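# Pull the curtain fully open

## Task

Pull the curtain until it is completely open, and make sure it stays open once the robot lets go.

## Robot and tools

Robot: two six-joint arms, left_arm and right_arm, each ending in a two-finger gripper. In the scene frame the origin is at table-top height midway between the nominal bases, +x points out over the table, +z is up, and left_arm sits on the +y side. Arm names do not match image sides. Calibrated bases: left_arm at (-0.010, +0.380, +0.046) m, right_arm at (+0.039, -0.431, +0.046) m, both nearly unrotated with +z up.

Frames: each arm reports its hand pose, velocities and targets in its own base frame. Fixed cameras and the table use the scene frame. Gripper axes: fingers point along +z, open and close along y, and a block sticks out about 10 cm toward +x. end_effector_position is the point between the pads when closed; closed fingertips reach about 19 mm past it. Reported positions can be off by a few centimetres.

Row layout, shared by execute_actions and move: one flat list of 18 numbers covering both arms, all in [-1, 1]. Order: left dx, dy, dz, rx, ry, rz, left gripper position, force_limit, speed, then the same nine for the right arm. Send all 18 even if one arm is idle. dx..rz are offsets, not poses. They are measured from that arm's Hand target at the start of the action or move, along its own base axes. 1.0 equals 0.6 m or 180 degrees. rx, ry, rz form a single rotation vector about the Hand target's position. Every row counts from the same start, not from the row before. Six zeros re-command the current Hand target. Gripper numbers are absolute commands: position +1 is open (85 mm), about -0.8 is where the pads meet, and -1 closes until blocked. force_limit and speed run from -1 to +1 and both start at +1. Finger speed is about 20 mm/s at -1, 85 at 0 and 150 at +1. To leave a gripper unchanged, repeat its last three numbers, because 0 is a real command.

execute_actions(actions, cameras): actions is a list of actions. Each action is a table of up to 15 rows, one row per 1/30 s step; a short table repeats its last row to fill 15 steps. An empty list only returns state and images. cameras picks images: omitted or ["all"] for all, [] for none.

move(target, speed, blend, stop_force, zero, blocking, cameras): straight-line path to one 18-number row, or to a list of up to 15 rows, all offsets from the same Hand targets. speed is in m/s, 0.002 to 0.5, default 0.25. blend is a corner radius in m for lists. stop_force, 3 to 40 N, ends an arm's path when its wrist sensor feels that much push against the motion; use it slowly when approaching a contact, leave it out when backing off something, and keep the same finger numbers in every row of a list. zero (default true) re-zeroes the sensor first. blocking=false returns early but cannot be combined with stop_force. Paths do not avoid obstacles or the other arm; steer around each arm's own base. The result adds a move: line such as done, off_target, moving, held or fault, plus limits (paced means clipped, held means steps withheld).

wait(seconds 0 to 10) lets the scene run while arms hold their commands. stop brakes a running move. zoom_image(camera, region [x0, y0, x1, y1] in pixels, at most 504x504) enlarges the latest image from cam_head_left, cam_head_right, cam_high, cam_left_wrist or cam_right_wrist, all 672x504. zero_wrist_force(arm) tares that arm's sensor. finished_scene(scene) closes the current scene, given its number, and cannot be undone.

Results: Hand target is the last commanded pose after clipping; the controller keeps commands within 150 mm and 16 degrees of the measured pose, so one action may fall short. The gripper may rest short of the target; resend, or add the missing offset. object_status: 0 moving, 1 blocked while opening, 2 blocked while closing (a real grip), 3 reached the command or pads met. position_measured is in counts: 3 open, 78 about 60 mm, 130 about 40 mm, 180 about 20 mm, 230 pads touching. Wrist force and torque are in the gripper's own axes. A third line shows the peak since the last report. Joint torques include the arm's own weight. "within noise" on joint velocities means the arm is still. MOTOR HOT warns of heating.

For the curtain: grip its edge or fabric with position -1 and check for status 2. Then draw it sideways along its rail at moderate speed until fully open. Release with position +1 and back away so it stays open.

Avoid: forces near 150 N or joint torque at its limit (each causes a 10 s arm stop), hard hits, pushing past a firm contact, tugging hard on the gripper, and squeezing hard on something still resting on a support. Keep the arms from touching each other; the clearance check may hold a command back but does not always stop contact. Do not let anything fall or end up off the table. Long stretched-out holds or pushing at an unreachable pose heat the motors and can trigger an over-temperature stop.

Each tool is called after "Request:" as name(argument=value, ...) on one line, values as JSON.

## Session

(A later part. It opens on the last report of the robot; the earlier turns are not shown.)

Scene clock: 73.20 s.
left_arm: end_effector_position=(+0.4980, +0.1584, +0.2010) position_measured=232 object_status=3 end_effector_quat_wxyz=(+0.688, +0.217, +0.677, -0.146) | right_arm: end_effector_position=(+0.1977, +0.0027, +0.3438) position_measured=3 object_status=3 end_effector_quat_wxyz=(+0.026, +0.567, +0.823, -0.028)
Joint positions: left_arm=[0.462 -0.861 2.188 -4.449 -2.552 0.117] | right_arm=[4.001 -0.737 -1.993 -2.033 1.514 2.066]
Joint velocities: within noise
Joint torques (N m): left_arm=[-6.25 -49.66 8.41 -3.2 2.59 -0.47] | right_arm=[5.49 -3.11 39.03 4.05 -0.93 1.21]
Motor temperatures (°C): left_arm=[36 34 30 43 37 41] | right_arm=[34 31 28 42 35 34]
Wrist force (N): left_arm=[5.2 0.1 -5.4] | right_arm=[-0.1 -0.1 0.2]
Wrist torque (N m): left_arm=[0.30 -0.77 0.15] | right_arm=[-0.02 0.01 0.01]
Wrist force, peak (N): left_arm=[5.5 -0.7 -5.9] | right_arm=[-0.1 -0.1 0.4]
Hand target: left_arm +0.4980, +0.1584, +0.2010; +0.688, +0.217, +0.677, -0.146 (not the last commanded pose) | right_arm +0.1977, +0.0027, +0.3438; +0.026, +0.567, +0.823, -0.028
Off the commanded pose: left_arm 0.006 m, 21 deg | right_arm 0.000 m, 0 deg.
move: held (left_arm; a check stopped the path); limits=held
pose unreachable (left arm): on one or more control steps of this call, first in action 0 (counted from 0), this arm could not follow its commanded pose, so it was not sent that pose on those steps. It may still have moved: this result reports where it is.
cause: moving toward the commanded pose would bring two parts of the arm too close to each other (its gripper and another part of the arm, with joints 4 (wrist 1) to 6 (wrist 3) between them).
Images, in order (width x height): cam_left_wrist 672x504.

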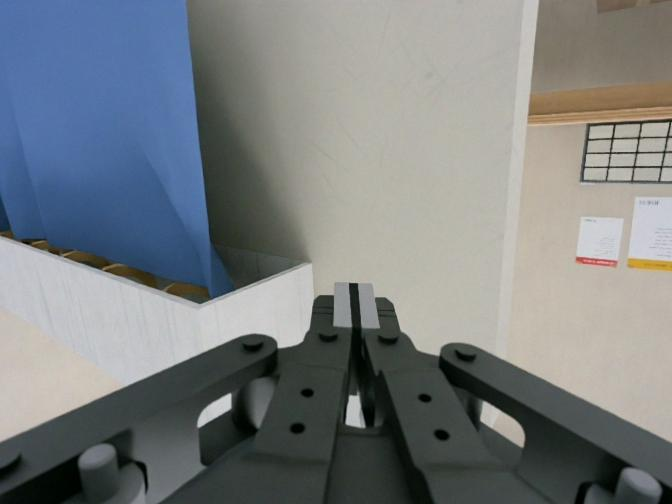

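Request:
move(target=[0.163,0,0,0.024,-0.014,0,1,1,0,0,0,0,0,0,0,1,1,1], speed=0.06, stop_force=8)

Scene clock: 77.00 s.
left_arm: end_effector_position=(+0.5958, +0.1584, +0.2010) position_measured=3 object_status=3 end_effector_quat_wxyz=(+0.694, +0.246, +0.667, -0.116) | right_arm: end_effector_position=(+0.1977, +0.0027, +0.3438) position_measured=3 object_status=3 end_effector_quat_wxyz=(+0.026, +0.567, +0.823, -0.028)
Joint positions: left_arm=[0.366 -0.795 1.971 -4.301 -2.455 0.2] | right_arm=[4.001 -0.737 -1.993 -2.033 1.514 2.066]
Joint velocities: within noise
Joint torques (N m): left_arm=[-10.6 -26.24 -25 -0.52 2.64 1.22] | right_arm=[4.44 -3.23 37.76 4.15 -0.77 1.33]
Motor temperatures (°C): left_arm=[36 34 30 43 37 41] | right_arm=[34 31 28 42 35 34]
Wrist force (N): left_arm=[5.2 -0.3 -5.1] | right_arm=[-0.1 0.0 0.3]
Wrist torque (N m): left_arm=[0.24 -0.81 0.17] | right_arm=[0.01 0.02 0.00]
Wrist force, peak (N): left_arm=[5.4 0.5 -7.0] | right_arm=[-0.4 -0.1 0.3]
Hand target: left_arm +0.5958, +0.1584, +0.2010; +0.694, +0.246, +0.667, -0.116 | right_arm +0.1977, +0.0027, +0.3438; +0.026, +0.567, +0.823, -0.028
Off the commanded pose: left_arm 0.000 m, 0 deg | right_arm 0.000 m, 0 deg.
move: done

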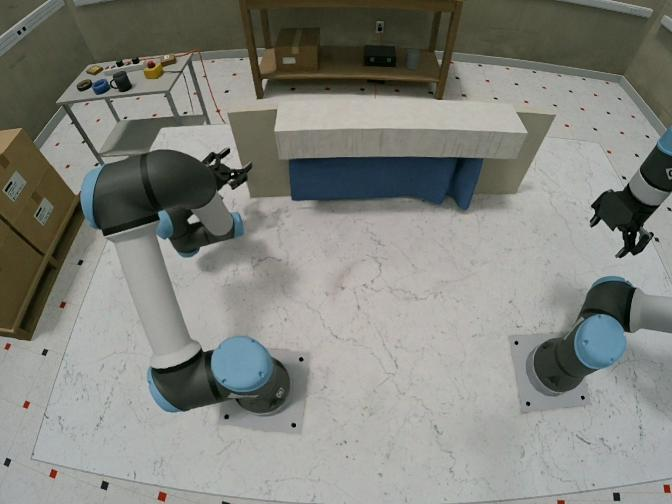

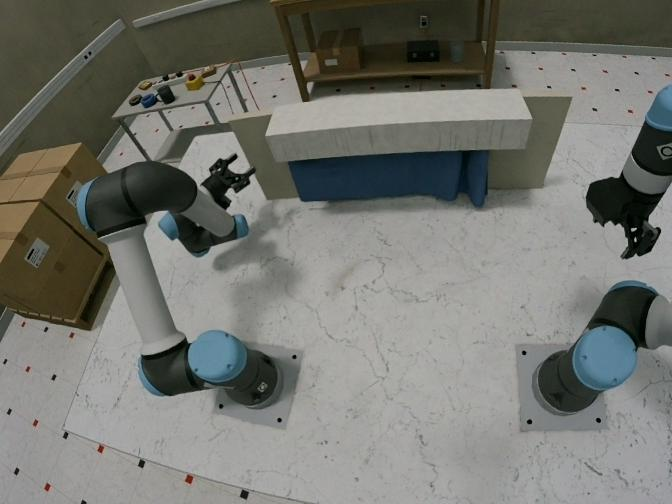

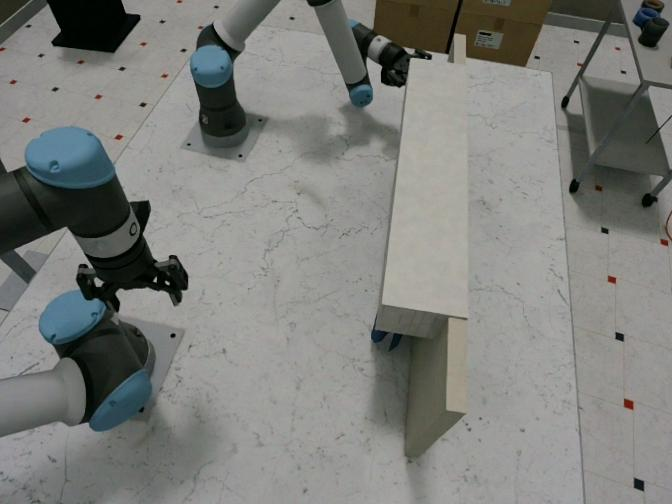

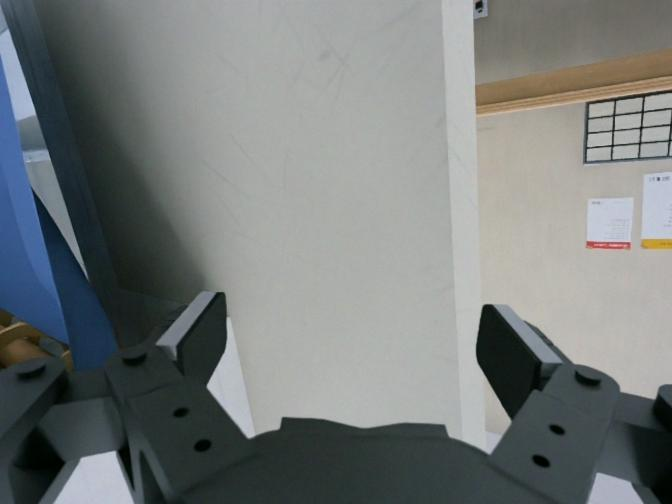

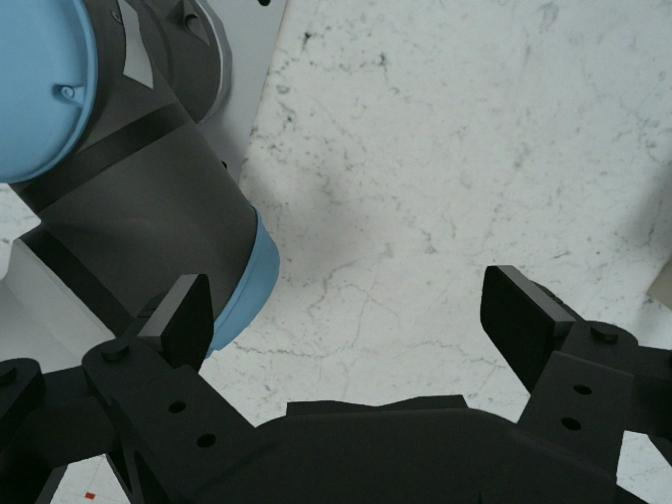

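Request:
move(target=[0.012,-0.2,0,0,0,0,1,1,0,0,0,0,0,0,0,1,1,1], speed=0.06, stop_force=8)

Scene clock: 80.33 s.
left_arm: end_effector_position=(+0.6030, +0.0384, +0.2010) position_measured=3 object_status=3 end_effector_quat_wxyz=(+0.694, +0.246, +0.667, -0.116) | right_arm: end_effector_position=(+0.1977, +0.0027, +0.3438) position_measured=3 object_status=3 end_effector_quat_wxyz=(+0.026, +0.567, +0.823, -0.028)
Joint positions: left_arm=[0.084 -0.846 2.134 -4.418 -2.173 0.194] | right_arm=[4.001 -0.737 -1.993 -2.033 1.514 2.066]
Joint velocities: within noise
Joint torques (N m): left_arm=[-10.57 -51.44 6.52 -3.8 2.75 -0.53] | right_arm=[5.08 -1.93 37.43 4.14 -0.8 1.49]
Motor temperatures (°C): left_arm=[36 34 30 43 37 41] | right_arm=[34 31 28 42 35 34]
Wrist force (N): left_arm=[5.1 -0.2 -5.3] | right_arm=[0.0 0.2 0.2]
Wrist torque (N m): left_arm=[0.24 -0.82 0.17] | right_arm=[0.03 0.00 0.00]
Wrist force, peak (N): left_arm=[5.6 -0.2 -5.4] | right_arm=[-0.1 0.0 0.5]
Hand target: left_arm +0.6030, +0.0384, +0.2010; +0.694, +0.246, +0.667, -0.116 | right_arm +0.1977, +0.0027, +0.3438; +0.026, +0.567, +0.823, -0.028
Off the commanded pose: left_arm 0.000 m, 0 deg | right_arm 0.000 m, 0 deg.
move: done

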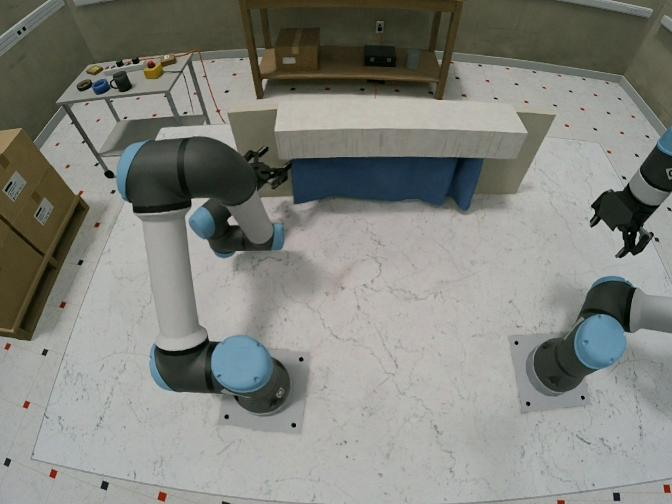

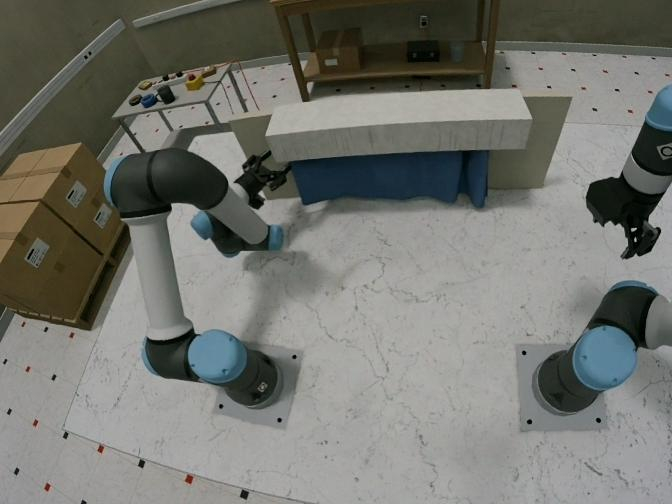

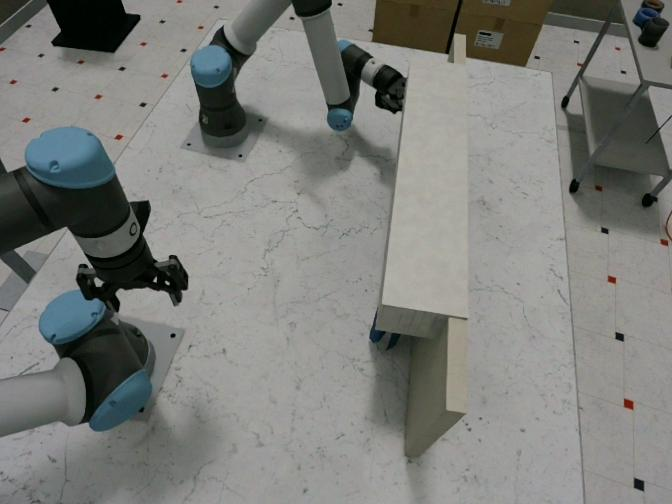

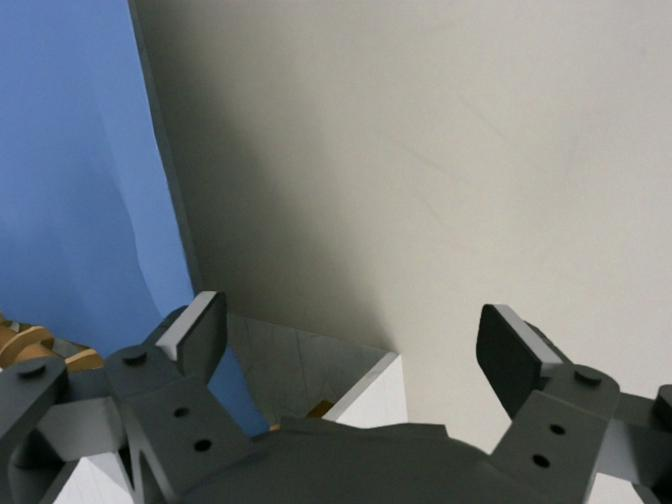

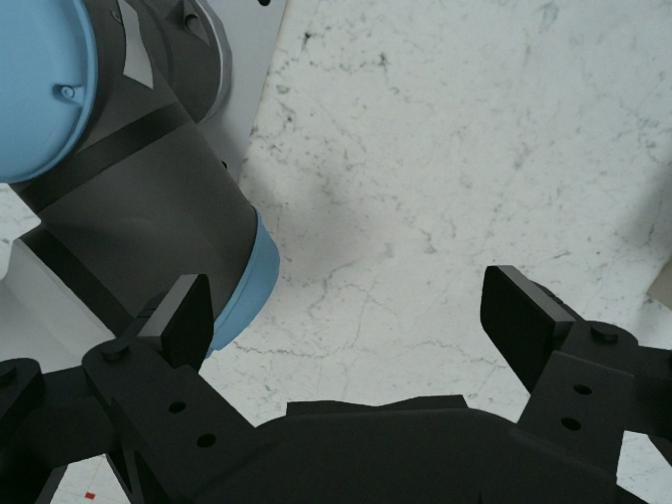

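Request:
move(target=[[-0.02,0,0,0,0,0,1,1,0,0,0,0,0,0,0,1,1,1],[-0.016,-0.1,0,0,0,0,1,1,0,0,0,0,0,0,0,1,1,1]], speed=0.06, stop_force=8, cameras=["cam_left_wrist","cam_head_right"])

Scene clock: 83.10 s.
left_arm: end_effector_position=(+0.5934, -0.0216, +0.2010) position_measured=3 object_status=3 end_effector_quat_wxyz=(+0.694, +0.246, +0.667, -0.116) | right_arm: end_effector_position=(+0.1977, +0.0027, +0.3438) position_measured=3 object_status=3 end_effector_quat_wxyz=(+0.026, +0.567, +0.823, -0.028)
Joint positions: left_arm=[-0.076 -0.868 2.22 -4.482 -2.014 0.192] | right_arm=[4.001 -0.737 -1.993 -2.033 1.514 2.066]
Joint velocities: within noise
Joint torques (N m): left_arm=[-9.69 -48.23 6.96 -3.88 2.82 -0.46] | right_arm=[5.05 -1.83 38.26 4.15 -0.97 1.14]
Motor temperatures (°C): left_arm=[36 34 30 43 37 41] | right_arm=[34 31 28 42 35 34]
Wrist force (N): left_arm=[5.1 -0.2 -5.4] | right_arm=[-0.3 0.0 0.1]
Wrist torque (N m): left_arm=[0.24 -0.80 0.17] | right_arm=[0.00 0.04 0.00]
Wrist force, peak (N): left_arm=[5.2 0.7 -7.2] | right_arm=[0.0 -0.1 0.4]
Hand target: left_arm +0.5934, -0.0216, +0.2010; +0.694, +0.246, +0.667, -0.116 | right_arm +0.1977, +0.0027, +0.3438; +0.026, +0.567, +0.823, -0.028
Off the commanded pose: left_arm 0.000 m, 0 deg | right_arm 0.000 m, 0 deg.
move: done
Images, in order (width x height): cam_head_right 672x504, cam_left_wrist 672x504.

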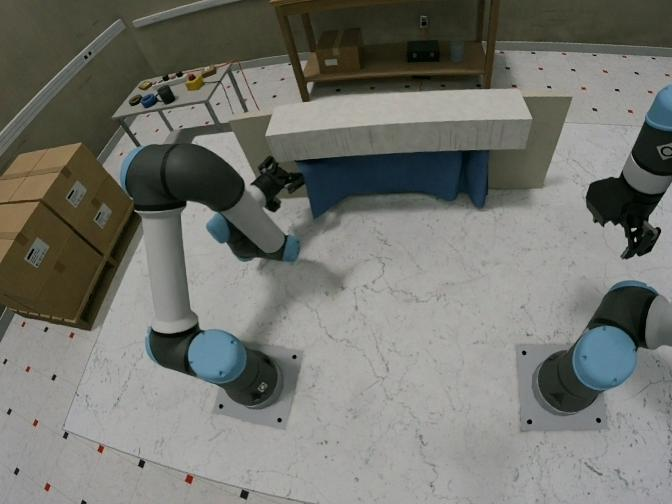

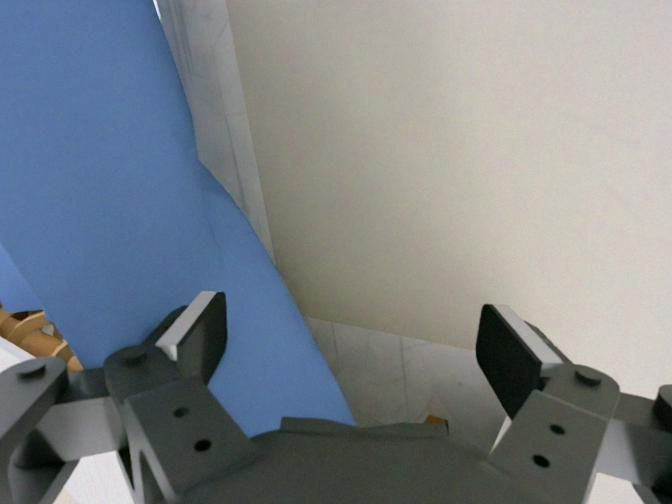

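Request:
zoom_image(camera="cam_left_wrist", region=[0, 0, 504, 504])

Request:
zoom_image(camera="cam_head_right", region=[220, 120, 380, 240])

Scaled by 1.000.

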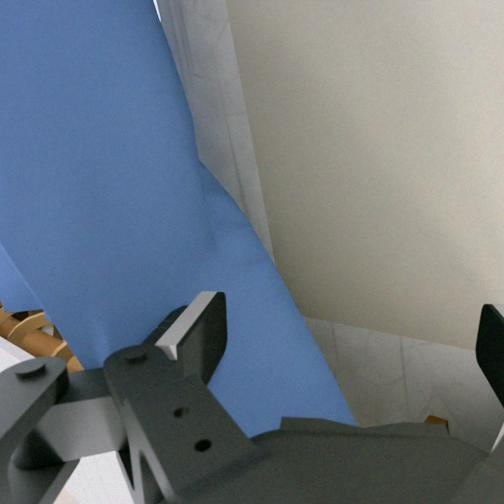

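Scaled by 3.150 from the camera's 672x504 image, which has a finer 960x720 frame.

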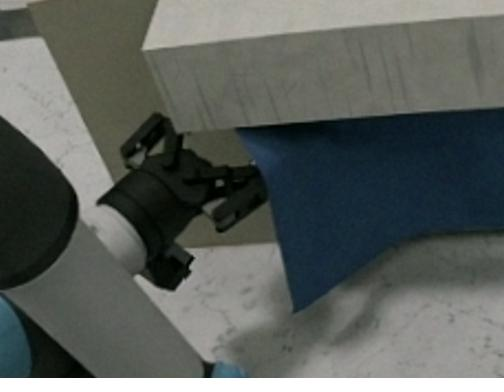

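Request:
move(target=[[0,0.14,0,0,0,0,1,1,0,0,0,0,0,0,0,1,1,1],[-0.065,0.14,0,0,0,0,1,1,0,0,0,0,0,0,0,1,1,1],[-0.06,-0.005,0,0,0,0,1,1,0,0,0,0,0,0,0,1,1,1]], speed=0.1, stop_force=10, cameras=["cam_left_wrist","cam_head_right","cam_high"])

Request:
zoom_image(camera="cam_head_right", region=[220, 120, 380, 240])

Scene clock: 87.37 s.
left_arm: end_effector_position=(+0.5574, -0.0246, +0.2010) position_measured=3 object_status=3 end_effector_quat_wxyz=(+0.694, +0.246, +0.667, -0.116) | right_arm: end_effector_position=(+0.1977, +0.0027, +0.3438) position_measured=3 object_status=3 end_effector_quat_wxyz=(+0.026, +0.567, +0.823, -0.028)
Joint positions: left_arm=[-0.093 -0.889 2.321 -4.563 -1.996 0.192] | right_arm=[4.001 -0.737 -1.993 -2.033 1.514 2.066]
Joint velocities: within noise
Joint torques (N m): left_arm=[-10.5 -45.6 8.39 -3.93 2.72 -0.66] | right_arm=[5.16 -1.14 38.66 4.29 -0.86 1.25]
Motor temperatures (°C): left_arm=[36 34 30 43 37 41] | right_arm=[34 31 28 42 35 34]
Wrist force (N): left_arm=[5.0 -0.4 -5.2] | right_arm=[0.0 -0.1 0.1]
Wrist torque (N m): left_arm=[0.22 -0.78 0.17] | right_arm=[-0.01 0.00 0.01]
Wrist force, peak (N): left_arm=[5.3 0.4 -8.5] | right_arm=[-0.2 0.3 0.3]
Hand target: left_arm +0.5574, -0.0246, +0.2010; +0.694, +0.246, +0.667, -0.116 | right_arm +0.1977, +0.0027, +0.3438; +0.026, +0.567, +0.823, -0.028
Off the commanded pose: left_arm 0.000 m, 0 deg | right_arm 0.000 m, 0 deg.
move: done
Images, in order (width x height): cam_head_right 672x504, cam_high 672x504, cam_left_wrist 672x504.

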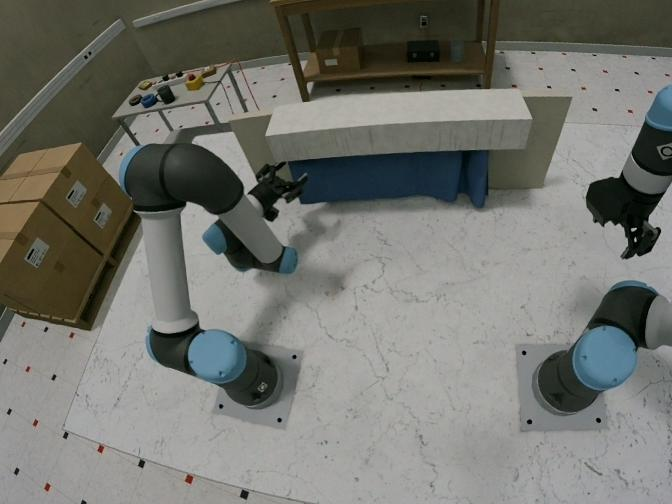

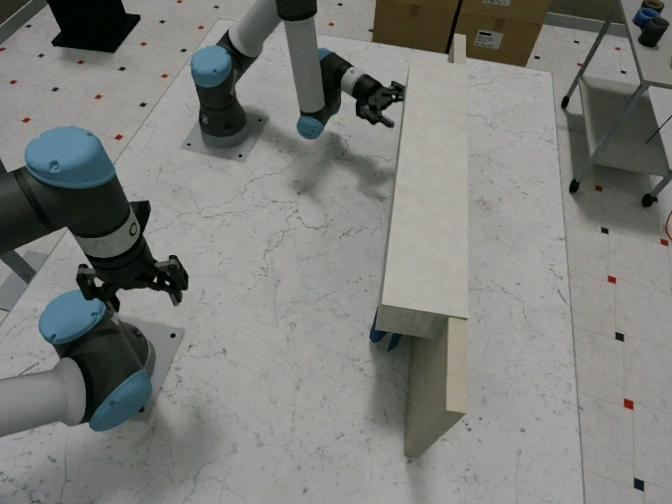

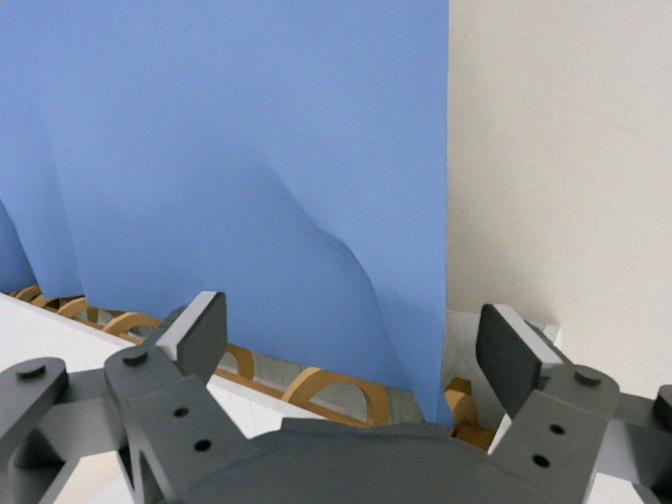

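Scaled by 3.150 from the camera's 672x504 image, which has a finer 960x720 frame.

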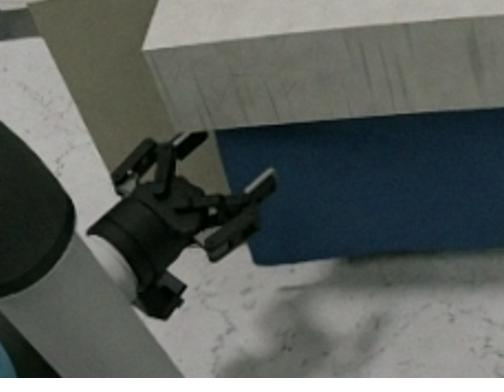

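Request:
move(target=[[0.03,0,0,0,0,0,1,1,0,0,0,0,0,0,0,1,1,1],[0.034,-0.065,0,0,0,0,1,1,0,0,0,0,0,0,0,1,1,1]], speed=0.06, stop_force=8, cameras=["cam_left_wrist","cam_head_right"])

Request:
zoom_image(camera="cam_head_right", region=[220, 120, 380, 240])

Scene clock: 89.73 s.
left_arm: end_effector_position=(+0.5778, -0.0636, +0.2010) position_measured=3 object_status=3 end_effector_quat_wxyz=(+0.694, +0.246, +0.667, -0.116) | right_arm: end_effector_position=(+0.1977, +0.0027, +0.3438) position_measured=3 object_status=3 end_effector_quat_wxyz=(+0.026, +0.567, +0.823, -0.028)
Joint positions: left_arm=[-0.201 -0.883 2.291 -4.538 -1.888 0.19] | right_arm=[4.001 -0.737 -1.993 -2.033 1.514 2.066]
Joint velocities: within noise
Joint torques (N m): left_arm=[-9.71 -47.05 7.57 -3.99 2.73 -0.59] | right_arm=[4.98 -1.4 37.84 4.22 -0.8 1.14]
Motor temperatures (°C): left_arm=[36 34 30 43 37 41] | right_arm=[34 31 28 42 35 34]
Wrist force (N): left_arm=[5.2 0.1 -5.3] | right_arm=[0.0 0.1 0.1]
Wrist torque (N m): left_arm=[0.28 -0.80 0.15] | right_arm=[0.01 0.01 0.00]
Wrist force, peak (N): left_arm=[5.3 -0.6 -6.2] | right_arm=[0.1 -0.2 0.4]
Hand target: left_arm +0.5778, -0.0636, +0.2010; +0.694, +0.246, +0.667, -0.116 | right_arm +0.1977, +0.0027, +0.3438; +0.026, +0.567, +0.823, -0.028
Off the commanded pose: left_arm 0.000 m, 0 deg | right_arm 0.000 m, 0 deg.
move: done
Images, in order (width x height): cam_head_right 672x504, cam_left_wrist 672x504.

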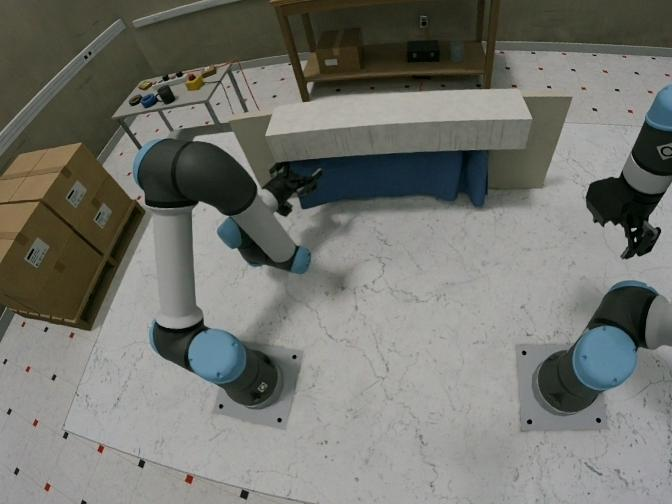

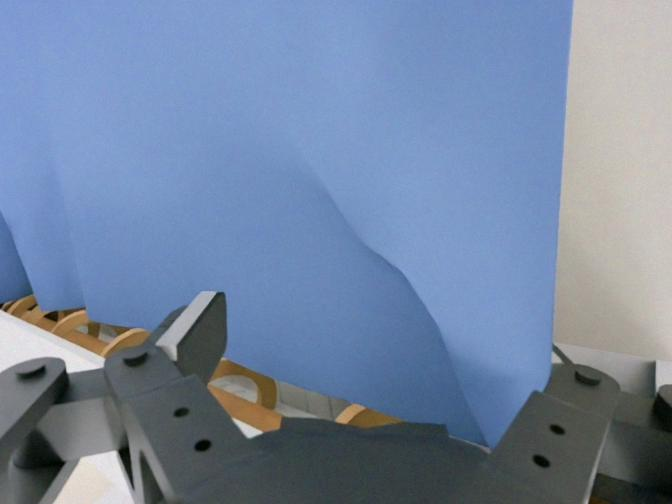

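Scaled by 3.150 from the camera's 672x504 image, which has a finer 960x720 frame.

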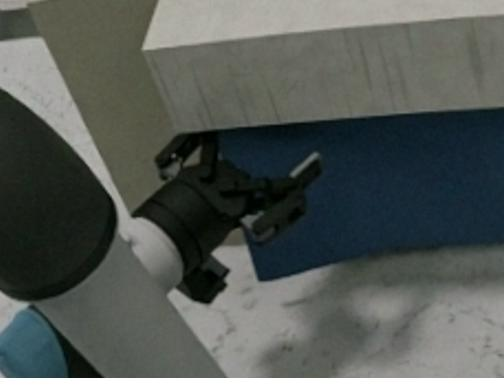

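Request:
move(target=[0,0,0,0,0,0,-1,-0.6,-0.8,0,0,0,0,0,0,1,1,1], cameras=["cam_left_wrist"])

Request:
wait(seconds=1, cameras=["cam_left_wrist","cam_head_right"])

Scene clock: 92.77 s.
left_arm: end_effector_position=(+0.5778, -0.0636, +0.2010) position_measured=230 object_status=3 end_effector_quat_wxyz=(+0.694, +0.246, +0.667, -0.116) | right_arm: end_effector_position=(+0.1977, +0.0027, +0.3438) position_measured=3 object_status=3 end_effector_quat_wxyz=(+0.026, +0.567, +0.823, -0.028)
Joint positions: left_arm=[-0.201 -0.883 2.291 -4.538 -1.888 0.19] | right_arm=[4.001 -0.737 -1.993 -2.033 1.514 2.066]
Joint velocities: within noise
Joint torques (N m): left_arm=[-9.99 -46.32 3.61 -3.08 2.23 -0.61] | right_arm=[4.79 -0.73 37.87 4.28 -0.82 1.1]
Motor temperatures (°C): left_arm=[36 34 30 43 37 41] | right_arm=[34 31 28 42 35 34]
Wrist force (N): left_arm=[5.1 0.1 -5.2] | right_arm=[0.0 0.0 0.0]
Wrist torque (N m): left_arm=[0.24 -0.75 0.15] | right_arm=[0.01 -0.01 0.00]
Wrist force, peak (N): left_arm=[5.3 -0.2 -5.5] | right_arm=[0.1 0.3 0.2]
Hand target: left_arm +0.5778, -0.0636, +0.2010; +0.694, +0.246, +0.667, -0.116 | right_arm +0.1977, +0.0027, +0.3438; +0.026, +0.567, +0.823, -0.028
Off the commanded pose: left_arm 0.000 m, 0 deg | right_arm 0.000 m, 0 deg.
move: done
Images, in order (width x height): cam_left_wrist 672x504.

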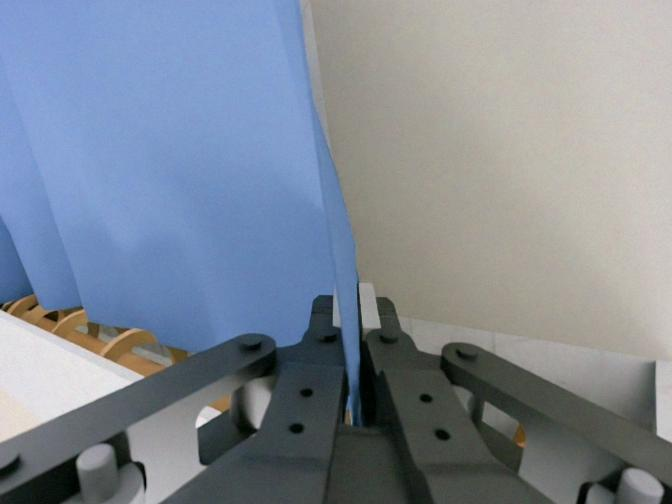

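Scene clock: 93.77 s.
left_arm: end_effector_position=(+0.5778, -0.0636, +0.2010) position_measured=230 object_status=3 end_effector_quat_wxyz=(+0.694, +0.246, +0.667, -0.116) | right_arm: end_effector_position=(+0.1977, +0.0027, +0.3438) position_measured=3 object_status=3 end_effector_quat_wxyz=(+0.026, +0.567, +0.823, -0.028)
Joint positions: left_arm=[-0.201 -0.883 2.291 -4.538 -1.888 0.19] | right_arm=[4.001 -0.737 -1.993 -2.033 1.514 2.066]
Joint velocities: within noise
Joint torques (N m): left_arm=[-10.14 -46.04 2.72 -2.83 2.08 -0.57] | right_arm=[4.16 -0.46 38.66 4.35 -0.86 1.17]
Motor temperatures (°C): left_arm=[36 34 30 43 37 41] | right_arm=[34 31 28 42 35 34]
Wrist force (N): left_arm=[5.0 0.1 -5.2] | right_arm=[0.2 0.1 -0.1]
Wrist torque (N m): left_arm=[0.23 -0.74 0.14] | right_arm=[0.02 -0.03 0.00]
Wrist force, peak (N): left_arm=[5.0 -0.1 -5.5] | right_arm=[-0.1 0.1 0.3]
Hand target: left_arm +0.5778, -0.0636, +0.2010; +0.694, +0.246, +0.667, -0.116 | right_arm +0.1977, +0.0027, +0.3438; +0.026, +0.567, +0.823, -0.028
Tool commands: left_gripper/position=-1.0 left_gripper/force_limit=-0.6 left_gripper/speed=-0.8 right_gripper/position=+1.0 right_gripper/force_limit=+1.0 right_gripper/speed=+1.0
Off the commanded pose: left_arm 0.000 m, 0 deg | right_arm 0.000 m, 0 deg.
wait: 1.00 s; at rest by 0.17 s
Images, in order (width x height): cam_head_right 672x504, cam_left_wrist 672x504.

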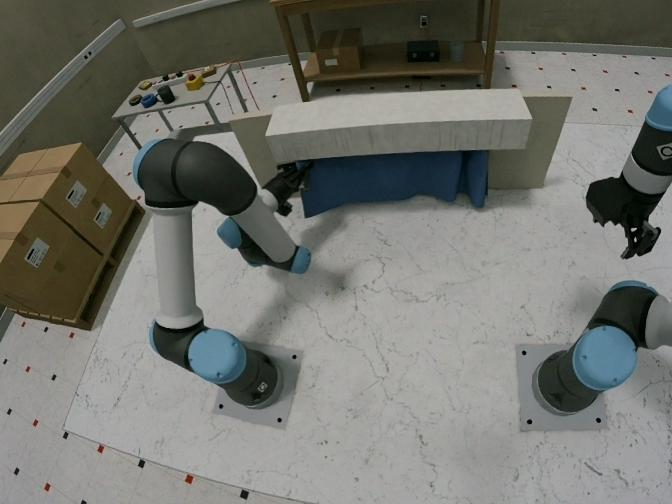

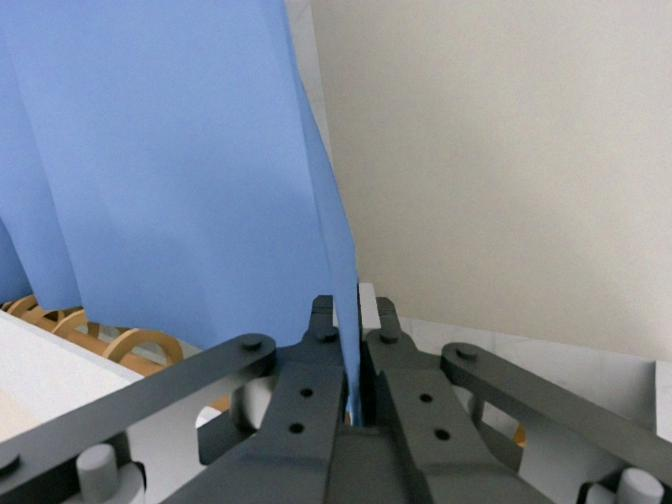

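Request:
move(target=[0.04,-0.45,0,0,0,0,-1,-0.6,-0.8,0,0,0,0,0,0,1,1,1], speed=0.07, stop_force=25, cameras=["cam_left_wrist","cam_head_right","cam_high"])

Scene clock: 96.60 s.
left_arm: end_effector_position=(+0.5832, -0.1277, +0.2011) position_measured=230 object_status=3 end_effector_quat_wxyz=(+0.694, +0.246, +0.667, -0.116) | right_arm: end_effector_position=(+0.1977, +0.0027, +0.3438) position_measured=3 object_status=3 end_effector_quat_wxyz=(+0.026, +0.567, +0.823, -0.028)
Joint positions: left_arm=[-0.38 -0.883 2.291 -4.539 -1.71 0.189] | right_arm=[4.001 -0.737 -1.993 -2.033 1.514 2.066]
Joint velocities: within noise
Joint torques (N m): left_arm=[-4.08 -37.12 9.31 0.89 -10.43 0.66] | right_arm=[5.22 -0.24 37.9 4.23 -0.91 1.16]
Motor temperatures (°C): left_arm=[36 34 30 43 37 41] | right_arm=[34 31 28 42 35 34]
Wrist force (N): left_arm=[-3.4 22.9 -18.9] | right_arm=[0.2 0.3 0.3]
Wrist torque (N m): left_arm=[-0.06 -0.95 -0.20] | right_arm=[0.05 -0.04 0.00]
Wrist force, peak (N): left_arm=[-3.6 24.4 -19.8] | right_arm=[0.2 0.3 0.3]
Hand target: left_arm +0.5832, -0.1277, +0.2011; +0.694, +0.246, +0.667, -0.116 (not the last commanded pose) | right_arm +0.1977, +0.0027, +0.3438; +0.026, +0.567, +0.823, -0.028
Off the commanded pose: left_arm 0.207 m, 0 deg | right_arm 0.000 m, 0 deg.
move: contact (left_arm)
Images, in order (width x height): cam_head_right 672x504, cam_high 672x504, cam_left_wrist 672x504.

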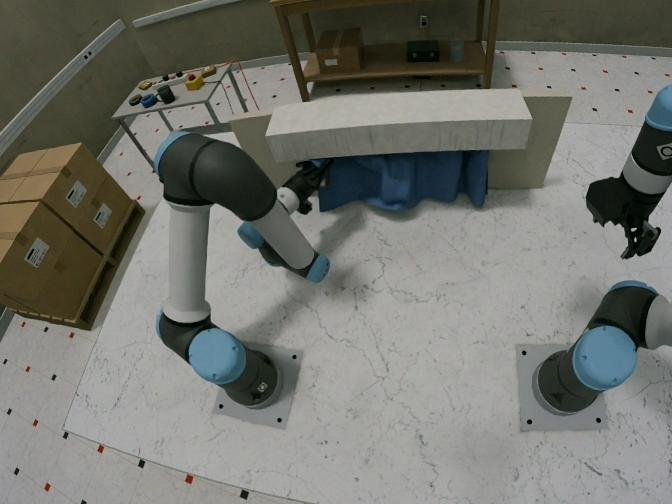

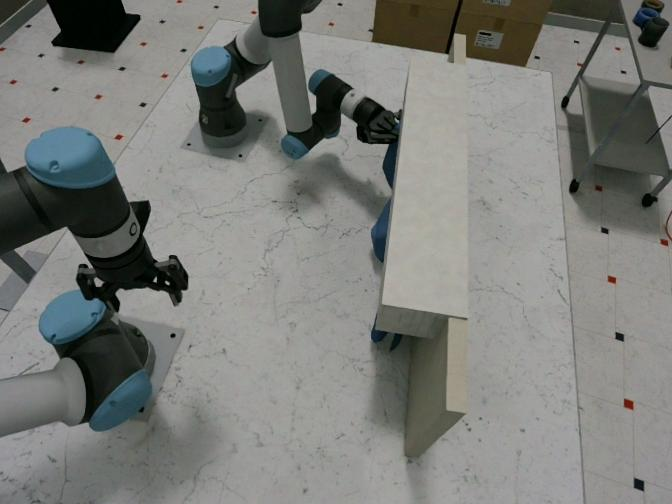

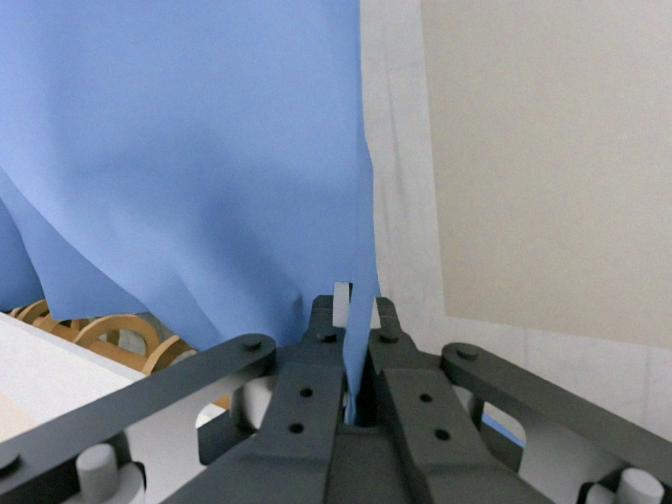

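Request:
zoom_image(camera="cam_head_right", region=[240, 120, 400, 240])

Request:
zoom_image(camera="cam_left_wrist", region=[168, 150, 672, 504])

Scaled by 3.150 from the camera's 672x504 image, which has a finer 960x720 frame.

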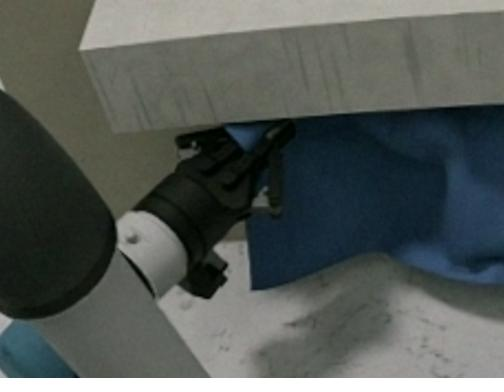

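Scaled by 1.000.

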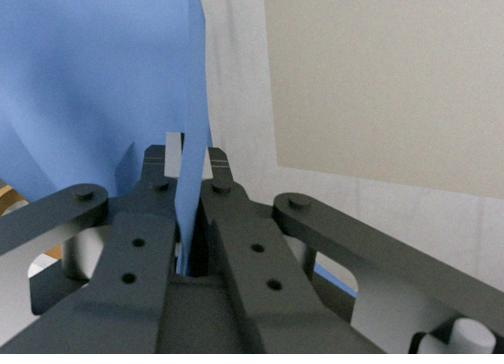

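Request:
move(target=[0.01,-0.1,0,0,0,0,-1,-0.6,-0.8,0,0,0,0,0,0,1,1,1], speed=0.03, stop_force=12, cameras=["cam_left_wrist","cam_head_right","cam_high"])

Scene clock: 100.60 s.
left_arm: end_effector_position=(+0.5851, -0.1468, +0.2011) position_measured=230 object_status=3 end_effector_quat_wxyz=(+0.694, +0.246, +0.667, -0.116) | right_arm: end_effector_position=(+0.1977, +0.0027, +0.3438) position_measured=3 object_status=3 end_effector_quat_wxyz=(+0.026, +0.567, +0.823, -0.028)
Joint positions: left_arm=[-0.43 -0.882 2.284 -4.533 -1.66 0.188] | right_arm=[4.001 -0.737 -1.993 -2.033 1.514 2.066]
Joint velocities: within noise
Joint torques (N m): left_arm=[-10.06 -34.59 8.33 2.13 -13.97 1.31] | right_arm=[4.36 0.11 38 4.46 -0.84 0.94]
Motor temperatures (°C): left_arm=[36 34 30 43 37 41] | right_arm=[34 31 28 42 35 34]
Wrist force (N): left_arm=[-4.9 33.1 -25.8] | right_arm=[-0.2 0.1 -0.2]
Wrist torque (N m): left_arm=[-0.14 -1.04 -0.35] | right_arm=[0.02 0.02 -0.01]
Wrist force, peak (N): left_arm=[-5.0 33.6 -26.1] | right_arm=[-0.1 0.3 0.4]
Hand target: left_arm +0.5851, -0.1468, +0.2011; +0.694, +0.246, +0.667, -0.116 (not the last commanded pose) | right_arm +0.1977, +0.0027, +0.3438; +0.026, +0.567, +0.823, -0.028
Off the commanded pose: left_arm 0.041 m, 0 deg | right_arm 0.000 m, 0 deg.
move: contact (left_arm)
Images, in order (width x height): cam_head_right 672x504, cam_high 672x504, cam_left_wrist 672x504.

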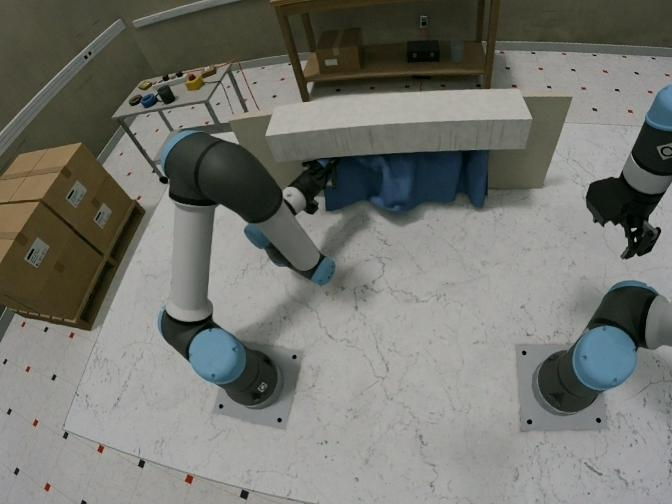

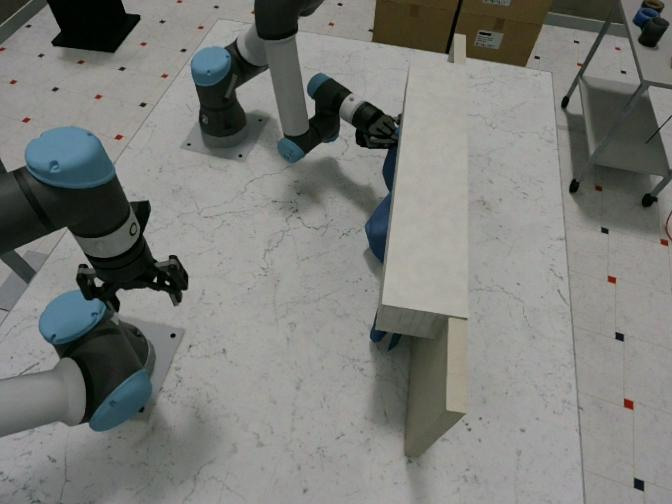

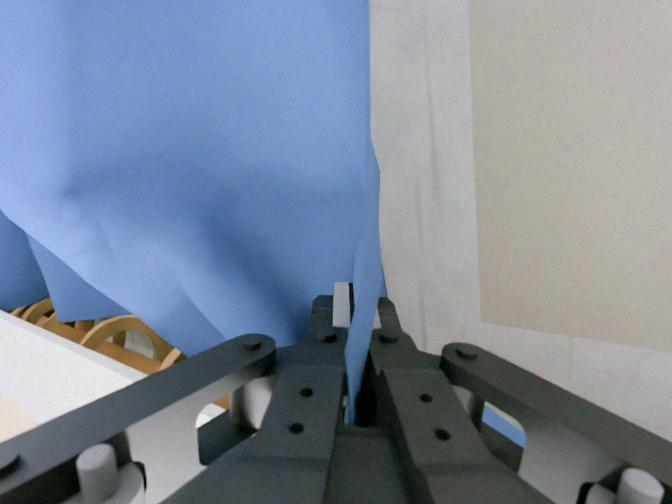

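Request:
zoom_image(camera="cam_head_right", region=[240, 120, 400, 240])

Request:
zoom_image(camera="cam_head_left", region=[240, 120, 400, 240])

Scaled by 3.150 from the camera's 672x504 image, which has a finer 960x720 frame.

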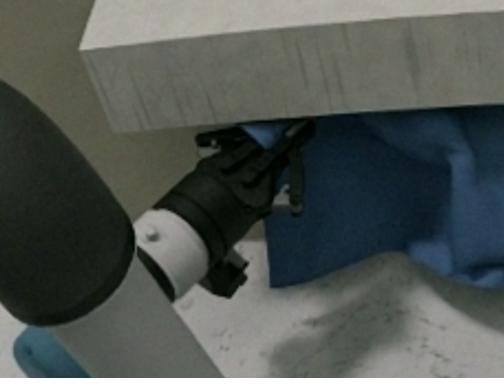

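This scene's latest camera images include none from cam_head_left. They are from: cam_head_right, cam_high, cam_left_wrist. cam_head_left's image comes with the result of a call that names it in "cameras".

Request:
move(target=[0,0.03,0.05,0,0,0,-1,-0.6,-0.8,0,0,0,0,0,0,1,1,1], speed=0.03, stop_force=10, cameras=["cam_left_wrist","cam_head_right","cam_head_left"])

Request:
zoom_image(camera="cam_head_left", region=[220, 120, 420, 240])

Scene clock: 103.53 s.
left_arm: end_effector_position=(+0.5851, -0.1397, +0.2130) position_measured=230 object_status=3 end_effector_quat_wxyz=(+0.694, +0.246, +0.667, -0.116) | right_arm: end_effector_position=(+0.1977, +0.0027, +0.3438) position_measured=3 object_status=3 end_effector_quat_wxyz=(+0.026, +0.567, +0.823, -0.028)
Joint positions: left_arm=[-0.411 -0.919 2.29 -4.503 -1.679 0.188] | right_arm=[4.001 -0.737 -1.993 -2.033 1.514 2.066]
Joint velocities: within noise
Joint torques (N m): left_arm=[-33.67 -15.57 -20.29 0.32 -3.53 0.83] | right_arm=[4.9 0.21 37.68 4.47 -0.88 1.02]
Motor temperatures (°C): left_arm=[36 34 30 43 37 41] | right_arm=[34 31 28 42 35 34]
Wrist force (N): left_arm=[2.3 26.8 -22.7] | right_arm=[-0.1 0.0 0.1]
Wrist torque (N m): left_arm=[-0.11 -1.19 -0.37] | right_arm=[0.00 0.02 0.00]
Wrist force, peak (N): left_arm=[-5.1 33.1 -25.8] | right_arm=[-0.3 0.1 0.0]
Hand target: left_arm +0.5851, -0.1397, +0.2130; +0.694, +0.246, +0.667, -0.116 (not the last commanded pose) | right_arm +0.1977, +0.0027, +0.3438; +0.026, +0.567, +0.823, -0.028
Off the commanded pose: left_arm 0.021 m, 0 deg | right_arm 0.000 m, 0 deg.
move: contact (left_arm)
Images, in order (width x height): cam_head_left 672x504, cam_head_right 672x504, cam_left_wrist 672x504.

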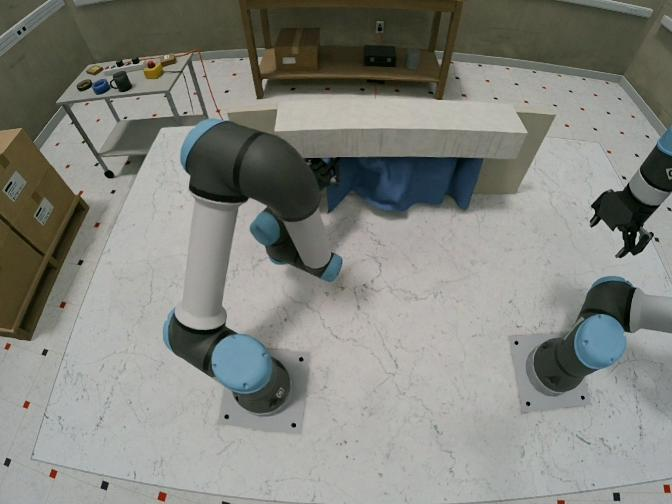

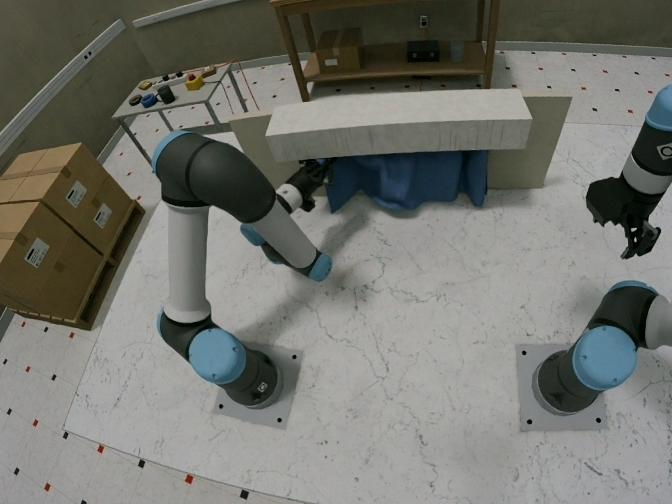

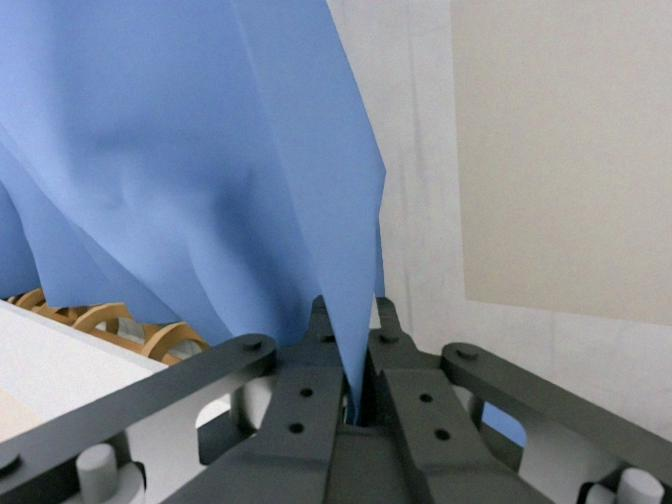

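Scaled by 2.520 from the camera's 672x504 image, which has a finer 960x720 frame.

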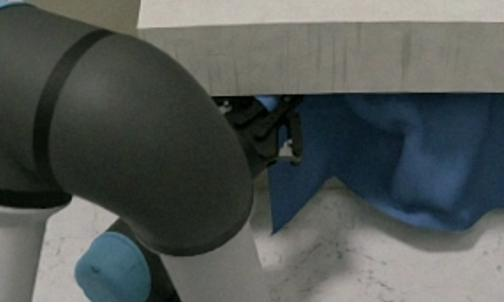

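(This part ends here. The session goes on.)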